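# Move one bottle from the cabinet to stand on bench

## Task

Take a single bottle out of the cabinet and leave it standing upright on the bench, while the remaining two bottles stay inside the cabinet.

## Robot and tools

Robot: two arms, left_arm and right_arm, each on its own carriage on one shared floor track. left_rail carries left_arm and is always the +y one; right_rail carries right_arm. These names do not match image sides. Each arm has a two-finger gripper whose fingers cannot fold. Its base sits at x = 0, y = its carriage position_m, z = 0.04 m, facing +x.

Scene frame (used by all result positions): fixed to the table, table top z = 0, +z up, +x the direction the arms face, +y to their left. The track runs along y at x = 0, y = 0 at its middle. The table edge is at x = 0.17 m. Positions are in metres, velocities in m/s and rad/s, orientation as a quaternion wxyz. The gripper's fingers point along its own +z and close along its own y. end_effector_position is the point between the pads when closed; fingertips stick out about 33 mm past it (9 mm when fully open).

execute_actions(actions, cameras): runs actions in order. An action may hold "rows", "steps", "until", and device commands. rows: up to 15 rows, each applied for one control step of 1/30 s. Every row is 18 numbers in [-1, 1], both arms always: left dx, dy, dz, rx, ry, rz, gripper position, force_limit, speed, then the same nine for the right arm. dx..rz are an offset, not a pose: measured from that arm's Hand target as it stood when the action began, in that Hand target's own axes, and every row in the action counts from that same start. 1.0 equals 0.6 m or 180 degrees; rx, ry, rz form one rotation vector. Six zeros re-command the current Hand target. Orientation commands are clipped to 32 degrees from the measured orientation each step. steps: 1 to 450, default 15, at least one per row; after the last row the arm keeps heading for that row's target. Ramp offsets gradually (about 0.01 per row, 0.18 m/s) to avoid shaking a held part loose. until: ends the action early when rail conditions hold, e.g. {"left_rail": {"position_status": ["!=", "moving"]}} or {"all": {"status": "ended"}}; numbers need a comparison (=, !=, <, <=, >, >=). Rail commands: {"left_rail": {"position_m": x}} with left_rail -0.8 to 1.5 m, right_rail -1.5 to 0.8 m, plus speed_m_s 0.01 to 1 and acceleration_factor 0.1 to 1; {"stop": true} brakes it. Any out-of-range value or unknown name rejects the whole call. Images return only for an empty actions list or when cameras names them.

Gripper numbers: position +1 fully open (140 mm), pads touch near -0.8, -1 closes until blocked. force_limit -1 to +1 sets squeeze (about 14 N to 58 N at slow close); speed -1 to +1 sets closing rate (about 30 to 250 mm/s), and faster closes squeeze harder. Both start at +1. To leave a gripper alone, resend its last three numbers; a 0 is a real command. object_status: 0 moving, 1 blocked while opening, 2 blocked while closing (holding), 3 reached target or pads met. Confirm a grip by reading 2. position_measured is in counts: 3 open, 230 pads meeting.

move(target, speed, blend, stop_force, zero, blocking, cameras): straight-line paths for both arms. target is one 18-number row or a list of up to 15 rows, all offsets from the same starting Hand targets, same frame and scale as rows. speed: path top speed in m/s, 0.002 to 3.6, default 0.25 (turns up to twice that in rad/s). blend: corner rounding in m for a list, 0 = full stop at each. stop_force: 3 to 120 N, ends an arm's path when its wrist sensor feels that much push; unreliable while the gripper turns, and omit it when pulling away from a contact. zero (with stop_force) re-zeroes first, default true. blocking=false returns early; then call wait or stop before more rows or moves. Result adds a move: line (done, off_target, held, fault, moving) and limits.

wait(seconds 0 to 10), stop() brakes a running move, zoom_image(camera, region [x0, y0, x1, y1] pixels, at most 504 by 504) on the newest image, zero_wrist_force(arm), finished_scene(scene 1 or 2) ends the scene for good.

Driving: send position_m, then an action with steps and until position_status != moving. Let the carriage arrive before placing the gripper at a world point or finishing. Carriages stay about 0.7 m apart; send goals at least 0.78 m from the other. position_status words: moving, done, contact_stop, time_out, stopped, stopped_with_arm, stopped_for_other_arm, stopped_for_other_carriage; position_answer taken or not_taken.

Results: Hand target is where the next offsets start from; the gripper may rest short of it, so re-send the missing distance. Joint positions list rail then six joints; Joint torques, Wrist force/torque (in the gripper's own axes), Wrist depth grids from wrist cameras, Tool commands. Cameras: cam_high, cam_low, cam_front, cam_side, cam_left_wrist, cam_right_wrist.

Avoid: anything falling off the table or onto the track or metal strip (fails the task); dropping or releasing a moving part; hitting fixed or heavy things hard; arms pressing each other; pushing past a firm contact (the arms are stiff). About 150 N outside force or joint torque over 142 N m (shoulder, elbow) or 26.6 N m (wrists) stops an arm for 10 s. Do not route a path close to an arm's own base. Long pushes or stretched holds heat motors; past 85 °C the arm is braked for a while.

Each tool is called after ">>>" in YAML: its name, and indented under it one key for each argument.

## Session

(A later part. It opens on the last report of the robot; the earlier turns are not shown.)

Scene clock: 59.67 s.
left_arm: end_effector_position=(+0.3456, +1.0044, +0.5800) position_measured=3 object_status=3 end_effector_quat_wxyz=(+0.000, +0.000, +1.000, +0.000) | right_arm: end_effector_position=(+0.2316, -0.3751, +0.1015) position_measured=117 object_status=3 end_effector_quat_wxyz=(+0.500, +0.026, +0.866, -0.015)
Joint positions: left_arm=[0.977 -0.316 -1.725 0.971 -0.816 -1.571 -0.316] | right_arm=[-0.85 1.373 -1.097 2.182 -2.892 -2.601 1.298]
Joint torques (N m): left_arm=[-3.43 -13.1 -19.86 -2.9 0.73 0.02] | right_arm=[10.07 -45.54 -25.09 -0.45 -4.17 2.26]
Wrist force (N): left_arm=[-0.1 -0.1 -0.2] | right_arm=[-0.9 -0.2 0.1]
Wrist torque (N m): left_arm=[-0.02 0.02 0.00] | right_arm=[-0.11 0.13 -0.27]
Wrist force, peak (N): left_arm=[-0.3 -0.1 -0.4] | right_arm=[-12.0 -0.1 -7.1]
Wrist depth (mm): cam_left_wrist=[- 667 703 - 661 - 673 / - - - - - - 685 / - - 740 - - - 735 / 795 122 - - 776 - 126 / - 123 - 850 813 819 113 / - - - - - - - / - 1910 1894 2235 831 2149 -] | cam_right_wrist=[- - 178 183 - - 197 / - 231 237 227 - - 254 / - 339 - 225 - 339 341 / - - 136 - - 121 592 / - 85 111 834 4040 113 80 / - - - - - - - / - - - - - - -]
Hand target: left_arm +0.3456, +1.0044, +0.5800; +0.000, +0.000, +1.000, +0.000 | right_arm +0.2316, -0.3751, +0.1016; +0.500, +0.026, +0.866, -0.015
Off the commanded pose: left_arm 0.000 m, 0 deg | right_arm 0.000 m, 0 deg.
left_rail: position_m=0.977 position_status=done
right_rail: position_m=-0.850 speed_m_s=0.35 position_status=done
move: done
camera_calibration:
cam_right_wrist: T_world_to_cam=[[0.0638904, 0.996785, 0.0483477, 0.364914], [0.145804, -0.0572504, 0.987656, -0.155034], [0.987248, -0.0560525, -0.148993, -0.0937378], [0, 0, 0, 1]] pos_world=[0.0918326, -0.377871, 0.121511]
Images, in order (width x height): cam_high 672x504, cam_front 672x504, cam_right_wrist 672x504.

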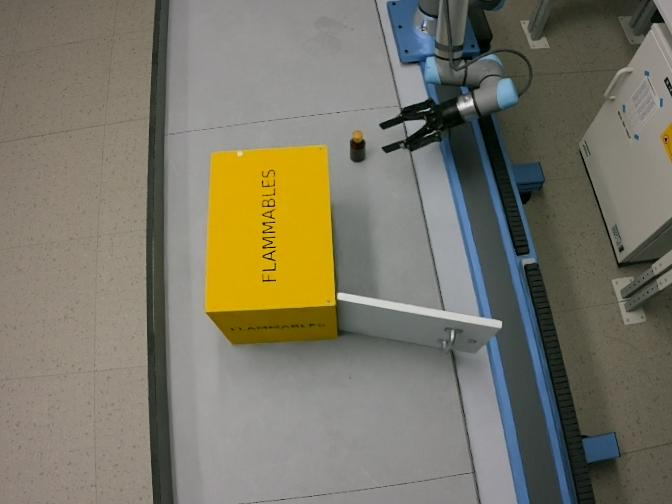

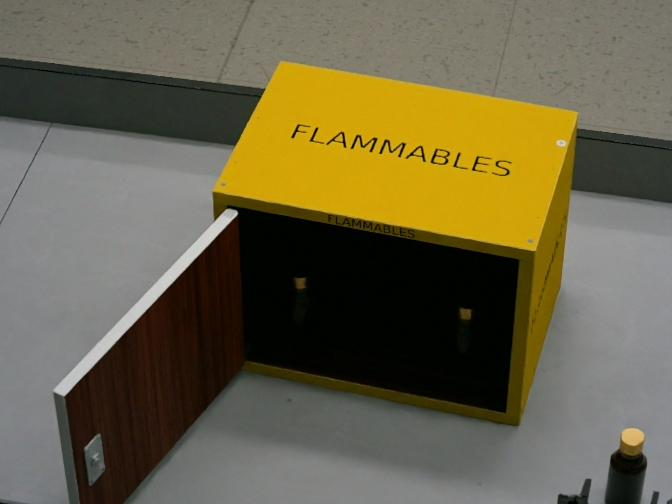

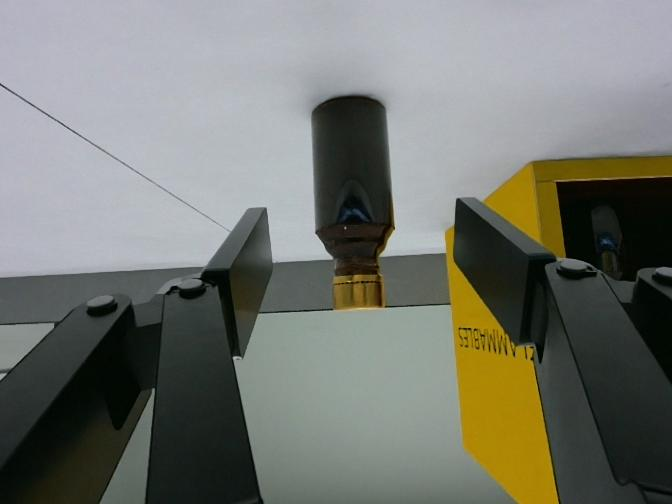

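>>> move:
  target: [0,0,0,0,0,0,1,1,1, -0.5268,-0.2892,-0.2488,0,0.3333,0,-0.8,-1,-0.3]
  speed: 0.3

>>> execute_actions:
  actions:
    - {"right_rail": {"position_m": -0.25, "speed_m_s": 0.5, "acceleration_factor": 0.5}, "steps": 200, "until": {"right_rail": {"position_status": ["!=", "moving"]}}}

>>> move:
  target:
    - [0,0,0,0,0,0,1,1,1, 0.1715,0.4422,0,0,0,0,-0.8,-1,-0.3]
    - [0,0,0,0,0,0,1,1,1, 0.1715,0.4422,0.3333,0,0,0,-0.8,-1,-0.3]
  speed: [0.3,0.2]
  cameras: ["cam_high", "cam_right_wrist"]

Scene clock: 77.33 s.
left_arm: end_effector_position=(+0.3456, +1.0044, +0.5800) position_measured=3 object_status=3 end_effector_quat_wxyz=(+0.000, +0.000, +1.000, +0.000) | right_arm: end_effector_position=(+0.2500, -0.5500, +0.4499) position_measured=229 object_status=3 end_effector_quat_wxyz=(+0.000, +0.030, +1.000, +0.000)
Joint positions: left_arm=[0.977 -0.316 -1.725 0.971 -0.816 -1.571 -0.316] | right_arm=[-0.85 0.528 -1.802 1.423 -1.193 -1.571 0.587]
Joint torques (N m): left_arm=[-2.87 -12.18 -19.9 -2.97 1.12 0.05] | right_arm=[-11.33 -2.2 -35.69 -0.1 2.17 -1.79]
Wrist force (N): left_arm=[-0.2 -0.1 -0.1] | right_arm=[-0.1 0.4 0.4]
Wrist torque (N m): left_arm=[-0.02 0.04 0.00] | right_arm=[0.06 0.00 0.10]
Wrist force, peak (N): left_arm=[-0.4 -0.3 -0.1] | right_arm=[-1.0 -0.4 -1.8]
Wrist depth (mm): cam_left_wrist=[679 659 661 679 661 653 638 / - - - 696 694 673 692 / - - 740 - 742 771 - / - 131 - 763 - 747 126 / - 116 813 765 - - 113 / - - 908 908 - - - / - 1995 2108 1910 2069 - -] | cam_right_wrist=[474 476 521 525 508 520 494 / 542 - - - - - - / - - - 576 - - - / - - 601 122 103 - 569 / 627 - - 91 - - - / - - - - - - - / - - - - - - -]
Hand target: left_arm +0.3456, +1.0044, +0.5800; +0.000, +0.000, +1.000, +0.000 | right_arm +0.2500, -0.5500, +0.4499; +0.000, +0.030, +1.000, +0.000
Off the commanded pose: left_arm 0.000 m, 0 deg | right_arm 0.000 m, 0 deg.
left_rail: position_m=0.977 position_status=done
right_rail: position_m=-0.850 speed_m_s=0.35 position_status=done
move: done

Scene clock: 79.63 s.
left_arm: end_effector_position=(+0.3456, +1.0044, +0.5800) position_measured=3 object_status=3 end_effector_quat_wxyz=(+0.000, +0.000, +1.000, +0.000) | right_arm: end_effector_position=(+0.2500, +0.0500, +0.4499) position_measured=229 object_status=3 end_effector_quat_wxyz=(+0.000, +0.030, +1.000, +0.000)
Joint positions: left_arm=[0.977 -0.316 -1.725 0.971 -0.816 -1.571 -0.316] | right_arm=[-0.25 0.528 -1.801 1.423 -1.193 -1.571 0.587]
Joint torques (N m): left_arm=[-2.95 -11.19 -20.57 -2.79 0.68 -0.28] | right_arm=[-8.75 -13.78 -31.72 -0.79 -0.06 -1.94]
Wrist force (N): left_arm=[0.0 -0.3 0.1] | right_arm=[-0.2 -0.1 0.5]
Wrist torque (N m): left_arm=[-0.06 0.01 0.00] | right_arm=[-0.04 0.01 0.11]
Wrist force, peak (N): left_arm=[-0.2 -0.3 -0.2] | right_arm=[-0.2 1.3 0.5]
Wrist depth (mm): cam_left_wrist=[671 619 661 - 659 635 673 / 694 712 - - - - - / - - - 728 - - 719 / - 122 - 757 765 - 733 / - 131 825 798 816 843 113 / - - - 822 - - - / - 1995 1894 1832 1943 - -] | cam_right_wrist=[474 477 529 514 525 337 284 / 564 542 543 - - 310 - / - - 555 564 570 312 - / - - - 121 430 328 - / - - - 91 - - - / - - - - - - - / - - - - - - -]
Hand target: left_arm +0.3456, +1.0044, +0.5800; +0.000, +0.000, +1.000, +0.000 | right_arm +0.2500, +0.0500, +0.4499; +0.000, +0.030, +1.000, +0.000
Tool commands: left_gripper/position=+1.0 left_gripper/force_limit=+1.0 left_gripper/speed=+1.0 right_gripper/position=-0.8 right_gripper/force_limit=-1.0 right_gripper/speed=-0.3
Off the commanded pose: left_arm 0.000 m, 0 deg | right_arm 0.000 m, 0 deg.
left_rail: position_m=0.977 position_status=done
right_rail: position_m=-0.250 speed_m_s=0.50 position_status=done

Scene clock: 82.90 s.
left_arm: end_effector_position=(+0.3456, +1.0044, +0.5800) position_measured=3 object_status=3 end_effector_quat_wxyz=(+0.000, +0.000, +1.000, +0.000) | right_arm: end_effector_position=(+0.1630, +0.3209, +0.2500) position_measured=229 object_status=3 end_effector_quat_wxyz=(+0.000, +0.030, +1.000, +0.000)
Joint positions: left_arm=[0.977 -0.316 -1.725 0.971 -0.816 -1.571 -0.316] | right_arm=[-0.25 1.066 -1.356 1.5 -1.715 -1.571 1.126]
Joint torques (N m): left_arm=[-3.25 -12.39 -19.54 -2.84 0.83 0.03] | right_arm=[-10.67 -26.5 -16.31 -5.8 1.92 -1.93]
Wrist force (N): left_arm=[-0.2 -0.2 -0.1] | right_arm=[0.1 0.0 -0.6]
Wrist torque (N m): left_arm=[-0.04 0.03 0.00] | right_arm=[0.01 -0.08 0.01]
Wrist force, peak (N): left_arm=[-0.4 -0.3 0.0] | right_arm=[1.1 2.0 0.2]
Wrist depth (mm): cam_left_wrist=[714 657 671 679 - - 646 / - - - - - - - / - 726 - - - - - / - 122 859 735 - - 139 / - 123 787 804 - - 113 / - 920 - - - - - / - 1862 - 1978 1817 - 1926] | cam_right_wrist=[330 330 355 337 353 351 353 / 361 362 362 371 366 371 369 / - 140 237 - - 379 - / - 147 247 121 - - 399 / - 148 - 91 - - - / - - - - - - - / - - - - - - -]
Hand target: left_arm +0.3456, +1.0044, +0.5800; +0.000, +0.000, +1.000, +0.000 | right_arm +0.1630, +0.3209, +0.2499; +0.000, +0.030, +1.000, +0.000
Off the commanded pose: left_arm 0.000 m, 0 deg | right_arm 0.000 m, 0 deg.
left_rail: position_m=0.977 position_status=done
right_rail: position_m=-0.250 speed_m_s=0.50 position_status=done
move: done
camera_calibration:
cam_right_wrist: T_world_to_cam=[[0.103409, 0.994439, 0.0199412, -0.330274], [0.925243, -0.103532, 0.364975, -0.208412], [0.36501, -0.0192913, -0.930804, 0.320283], [0, 0, 0, 1]] pos_world=[0.110079, 0.313039, 0.380772]
Images, in order (width x height): cam_high 672x504, cam_right_wrist 672x504.

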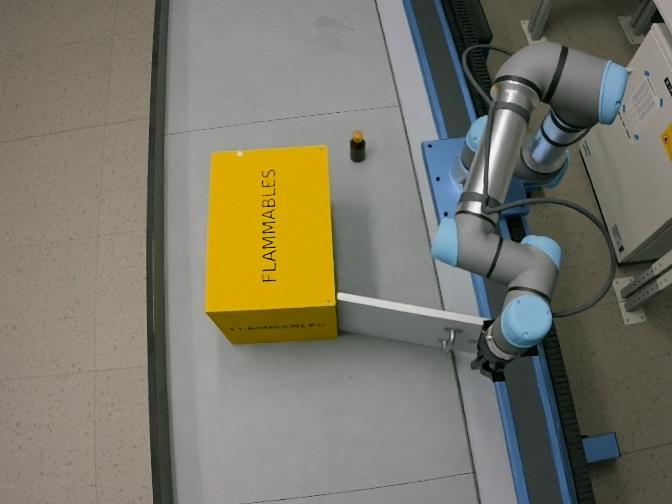

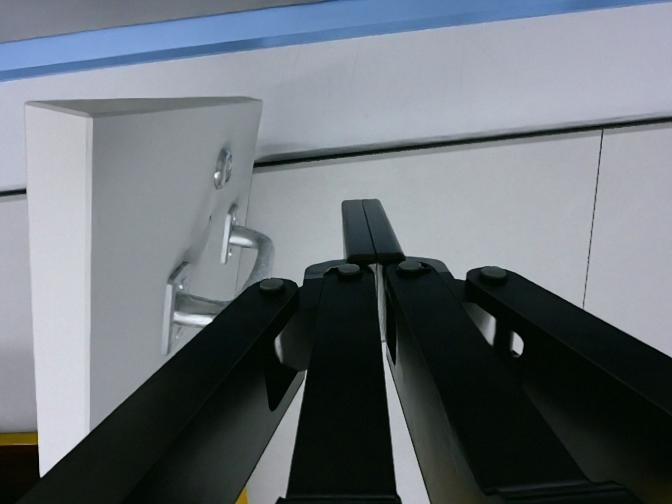

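>>> move:
  target:
    - [0,0,0,0,0,0,1,1,1,0.0263,-0.1049,0,0,0,0,-0.8,-1,-0.3]
    - [0,0,0,0,0,0,1,1,1,0.0499,-0.2341,0,0,0,0,-0.8,-1,-0.3]
    - [0,0,0,0,0,0,1,1,1,0.0398,-0.3777,0,0,0,0,-0.8,-1,-0.3]
    - [0,0,0,0,0,0,1,1,1,-0.007,-0.5136,0,0,0,0,-0.8,-1,-0.3]
    - [0,0,0,0,0,0,1,1,1,-0.0875,-0.6327,0,0,0,0,-0.8,-1,-0.3]
    - [0,0,0,0,0,0,1,1,1,-0.1961,-0.7271,0,0,0,0,-0.8,-1,-0.3]
    - [0,0,0,0,0,0,1,1,1,-0.3256,-0.79,0,0,0,0,-0.8,-1,-0.3]
    - [0,0,0,0,0,0,1,1,1,-0.4189,-0.8126,0,0,0,0,-0.8,-1,-0.3]
  speed: 0.1
  blend: 0.02
  stop_force: 40
  cameras: ["cam_high", "cam_side", "cam_front"]

Scene clock: 95.57 s.
left_arm: end_effector_position=(+0.3456, +1.0044, +0.5800) position_measured=3 object_status=3 end_effector_quat_wxyz=(+0.000, +0.000, +1.000, +0.000) | right_arm: end_effector_position=(+0.3850, -0.1807, +0.2500) position_measured=229 object_status=3 end_effector_quat_wxyz=(+0.000, +0.030, +1.000, +0.000)
Joint positions: left_arm=[0.977 -0.316 -1.725 0.971 -0.816 -1.571 -0.316] | right_arm=[-0.25 -0.17 -1.86 1.984 -1.696 -1.571 -0.11]
Joint torques (N m): left_arm=[-4.85 -13.2 -20.54 -3.16 0.88 0.04] | right_arm=[-11.29 -2.95 -37.07 -6.04 -1.5 -1.98]
Wrist force (N): left_arm=[0.1 -0.1 -0.1] | right_arm=[1.7 0.2 -0.5]
Wrist torque (N m): left_arm=[-0.01 -0.03 0.00] | right_arm=[-0.03 -0.21 0.09]
Wrist force, peak (N): left_arm=[-0.3 -0.3 -0.2] | right_arm=[-0.6 4.1 -0.1]
Wrist depth (mm): cam_left_wrist=[635 723 661 665 651 657 646 / - - - - - 698 723 / - - - - - - - / - 131 745 - - - 125 / - 115 - 850 - - 113 / - - - 890 920 - - / - 1773 1995 1943 1788 2050 -] | cam_right_wrist=[340 - - - - - - / - - - - - - - / - - - - 300 293 - / - - - 121 195 183 215 / - - - 91 - - 150 / - - - - - - - / - - - - - - -]
Hand target: left_arm +0.3456, +1.0044, +0.5800; +0.000, +0.000, +1.000, +0.000 | right_arm +0.3850, -0.1807, +0.2500; +0.000, +0.030, +1.000, +0.000
Off the commanded pose: left_arm 0.000 m, 0 deg | right_arm 0.000 m, 0 deg.
left_rail: position_m=0.977 position_status=done
right_rail: position_m=-0.250 speed_m_s=0.50 position_status=done
move: done
Images, in order (width x height): cam_high 672x504, cam_front 672x504, cam_side 672x504.

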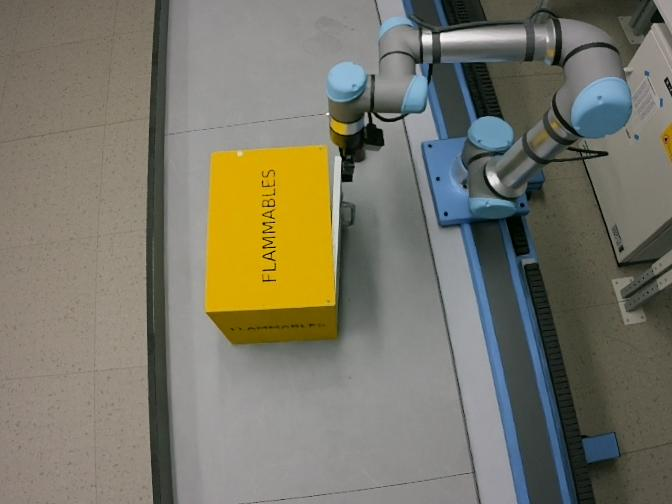

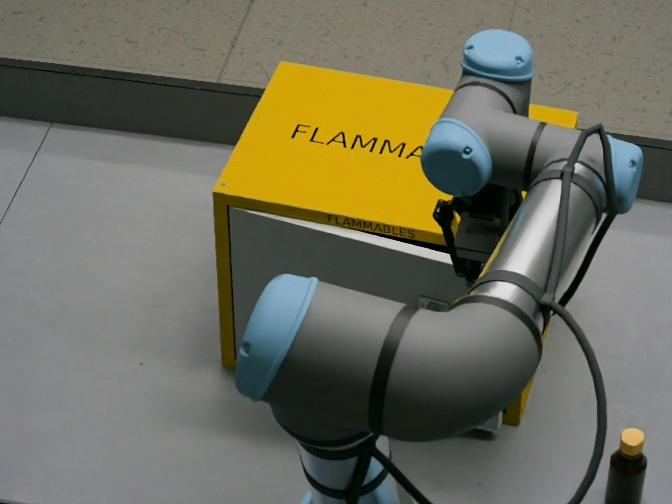

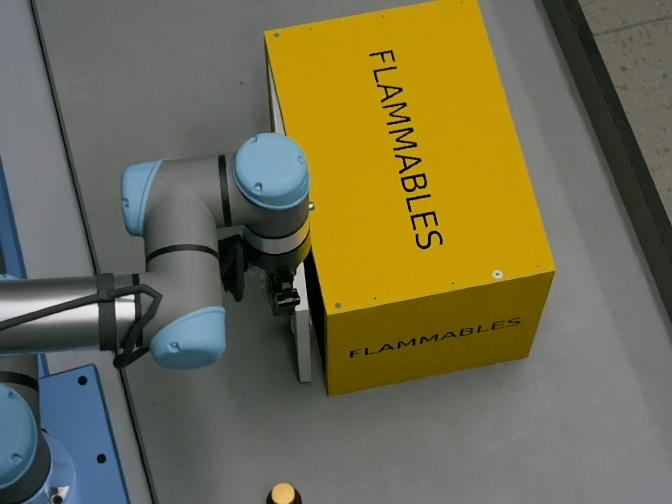

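>>> move:
  target: [0,0,0,0,0,0,1,1,1,-0.0727,-0.0047,0,0,0,0,-0.8,-1,-0.3]
  speed: 0.015
  stop_force: 8
  cameras: ["cam_high", "cam_side", "cam_front"]

Scene clock: 99.50 s.
left_arm: end_effector_position=(+0.3456, +1.0044, +0.5800) position_measured=3 object_status=3 end_effector_quat_wxyz=(+0.000, +0.000, +1.000, +0.000) | right_arm: end_effector_position=(+0.4167, -0.1846, +0.2500) position_measured=229 object_status=3 end_effector_quat_wxyz=(+0.000, +0.030, +1.000, +0.000)
Joint positions: left_arm=[0.977 -0.316 -1.725 0.971 -0.816 -1.571 -0.316] | right_arm=[-0.25 -0.166 -1.778 1.925 -1.717 -1.571 -0.107]
Joint torques (N m): left_arm=[-3.2 -12.72 -18.85 -3.03 1.09 0.11] | right_arm=[-6.92 -26.93 -16.71 0.29 0.69 -1.61]
Wrist force (N): left_arm=[0.0 -0.2 -0.1] | right_arm=[0.2 0.2 -0.3]
Wrist torque (N m): left_arm=[-0.04 0.00 -0.01] | right_arm=[0.03 -0.09 -0.11]
Wrist force, peak (N): left_arm=[-0.3 0.1 -0.3] | right_arm=[16.5 -1.9 -3.8]
Wrist depth (mm): cam_left_wrist=[629 671 679 648 661 646 635 / - 648 694 - - 659 671 / - - - - - - - / - 122 757 760 - - 125 / - 116 798 - - - 113 / - 887 873 - - - - / - 2128 1746 1978 1995 883 -] | cam_right_wrist=[- - - 335 340 - - / - - 355 351 - 359 384 / 378 - - 340 281 274 306 / 401 - - 122 185 178 176 / - - - 91 - - 132 / - - - - - - - / - - - - - - -]
Hand target: left_arm +0.3456, +1.0044, +0.5800; +0.000, +0.000, +1.000, +0.000 | right_arm +0.4167, -0.1846, +0.2500; +0.000, +0.030, +1.000, +0.000 (not the last commanded pose)
Off the commanded pose: left_arm 0.000 m, 0 deg | right_arm 0.012 m, 0 deg.
left_rail: position_m=0.977 position_status=done
right_rail: position_m=-0.250 speed_m_s=0.50 position_status=done
move: contact (right_arm)
Images, in order (width x height): cam_high 672x504, cam_front 672x504, cam_side 672x504.

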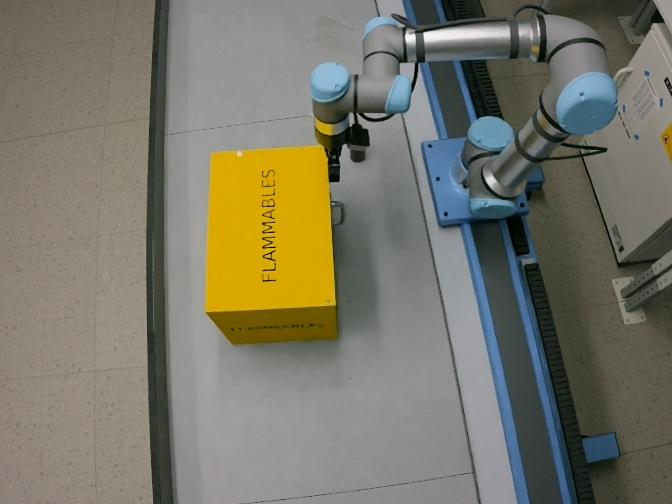

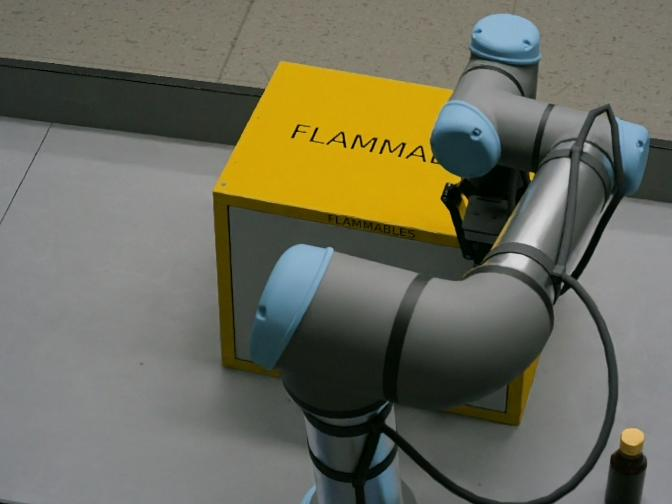

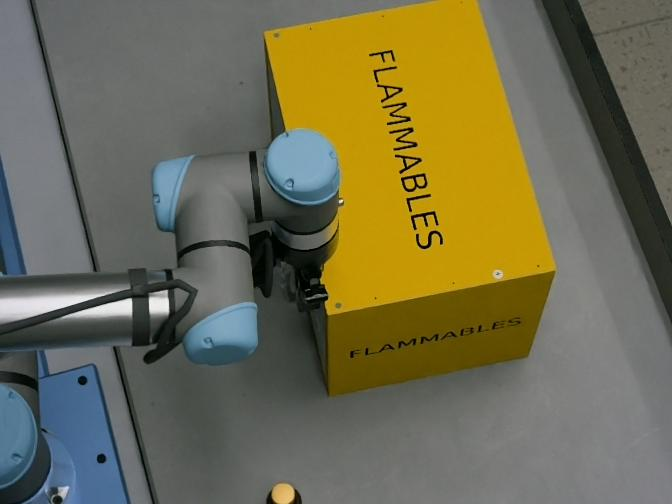

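>>> move:
  target:
    - [0,0,0,0,0,0,1,1,1,0.1,0.01,0,0,0,0,-0.8,-1,-0.3]
    - [0,0,0,0,0,0,1,1,1,0.13,0.01,-0.25,0,0,0,-0.8,-1,-0.3]
  speed: [0.08, 0.2]
  blend: [0.02, 0]
  cameras: ["cam_high", "cam_side", "cam_front", "cam_low"]

Scene clock: 103.93 s.
left_arm: end_effector_position=(+0.3456, +1.0044, +0.5800) position_measured=3 object_status=3 end_effector_quat_wxyz=(+0.000, +0.000, +1.000, +0.000) | right_arm: end_effector_position=(+0.3392, -0.1740, +0.3999) position_measured=229 object_status=3 end_effector_quat_wxyz=(+0.000, +0.030, +1.000, +0.000)
Joint positions: left_arm=[0.977 -0.316 -1.725 0.971 -0.816 -1.571 -0.316] | right_arm=[-0.25 -0.173 -1.942 1.651 -1.28 -1.571 -0.114]
Joint torques (N m): left_arm=[-3.7 -11.76 -20.96 -3.03 0.99 -0.08] | right_arm=[-10.4 1.22 -37.48 0.26 -1.69 -1.86]
Wrist force (N): left_arm=[0.0 -0.1 0.1] | right_arm=[0.2 0.0 -0.2]
Wrist torque (N m): left_arm=[-0.02 0.00 0.00] | right_arm=[0.00 -0.09 0.12]
Wrist force, peak (N): left_arm=[-0.1 -0.2 -0.3] | right_arm=[0.9 0.0 -1.9]
Wrist depth (mm): cam_left_wrist=[- 681 671 698 685 659 673 / - - 683 - 719 - - / - - - 719 - 740 - / - 122 - - 843 - 125 / - 123 - - 828 - 113 / - 825 - 931 - - - / - 2031 - 2235 - - -] | cam_right_wrist=[- - - - - - 476 / - - - 484 497 515 482 / 514 - 523 - - - - / 556 - 544 121 398 388 317 / 583 584 - 91 - - 286 / - - - - - - - / - - - - - - -]
Hand target: left_arm +0.3456, +1.0044, +0.5800; +0.000, +0.000, +1.000, +0.000 | right_arm +0.3392, -0.1740, +0.4000; +0.000, +0.030, +1.000, +0.000
Off the commanded pose: left_arm 0.000 m, 0 deg | right_arm 0.000 m, 0 deg.
left_rail: position_m=0.977 position_status=done
right_rail: position_m=-0.250 speed_m_s=0.50 position_status=done
move: done
Images, in order (width x height): cam_high 672x504, cam_low 672x504, cam_front 672x504, cam_side 672x504.

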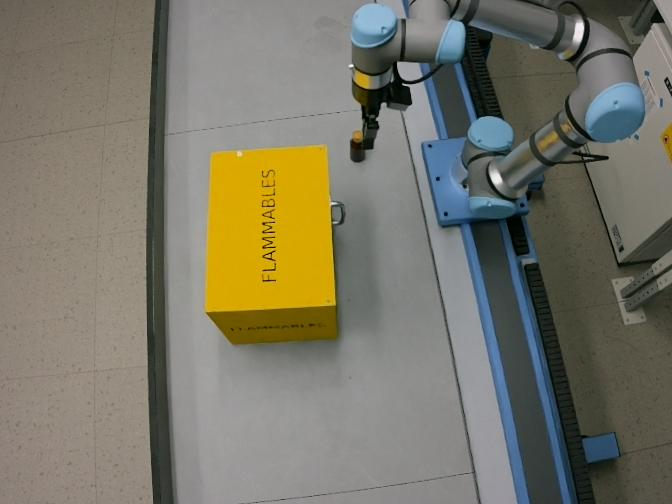

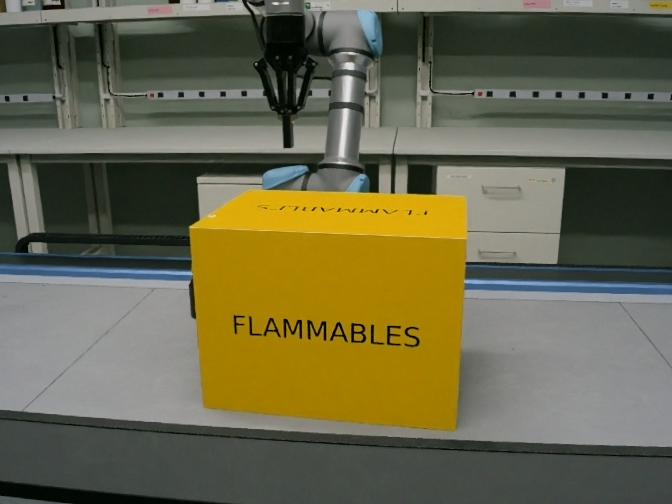

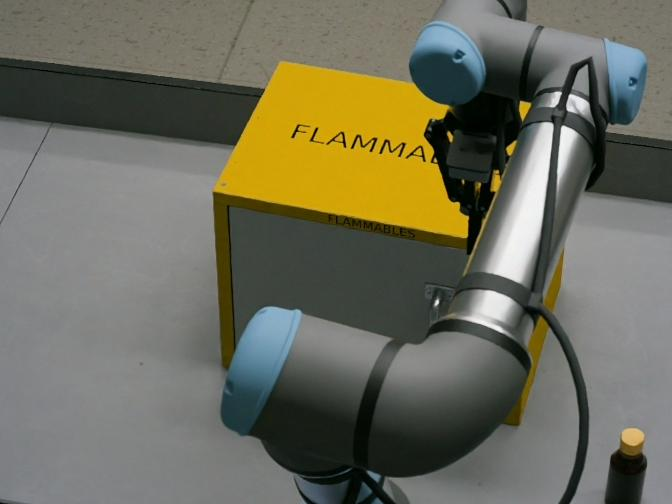

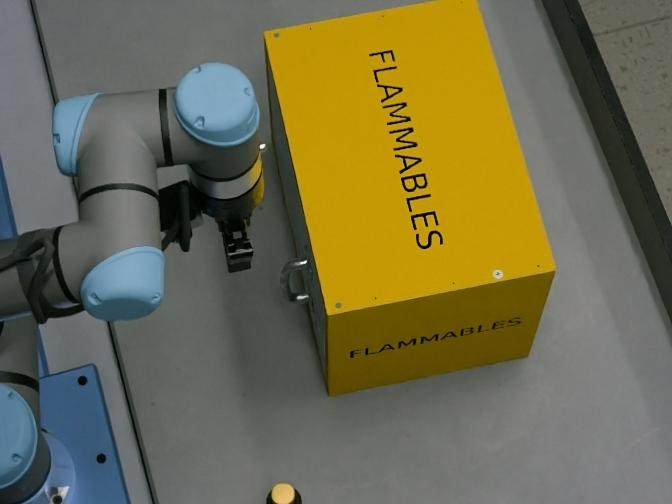

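The bottle is standing on the bench, the door is closed and the robot is clear of both.

>>> finished_scene:
  scene: 2

The scene is finished: the task was done.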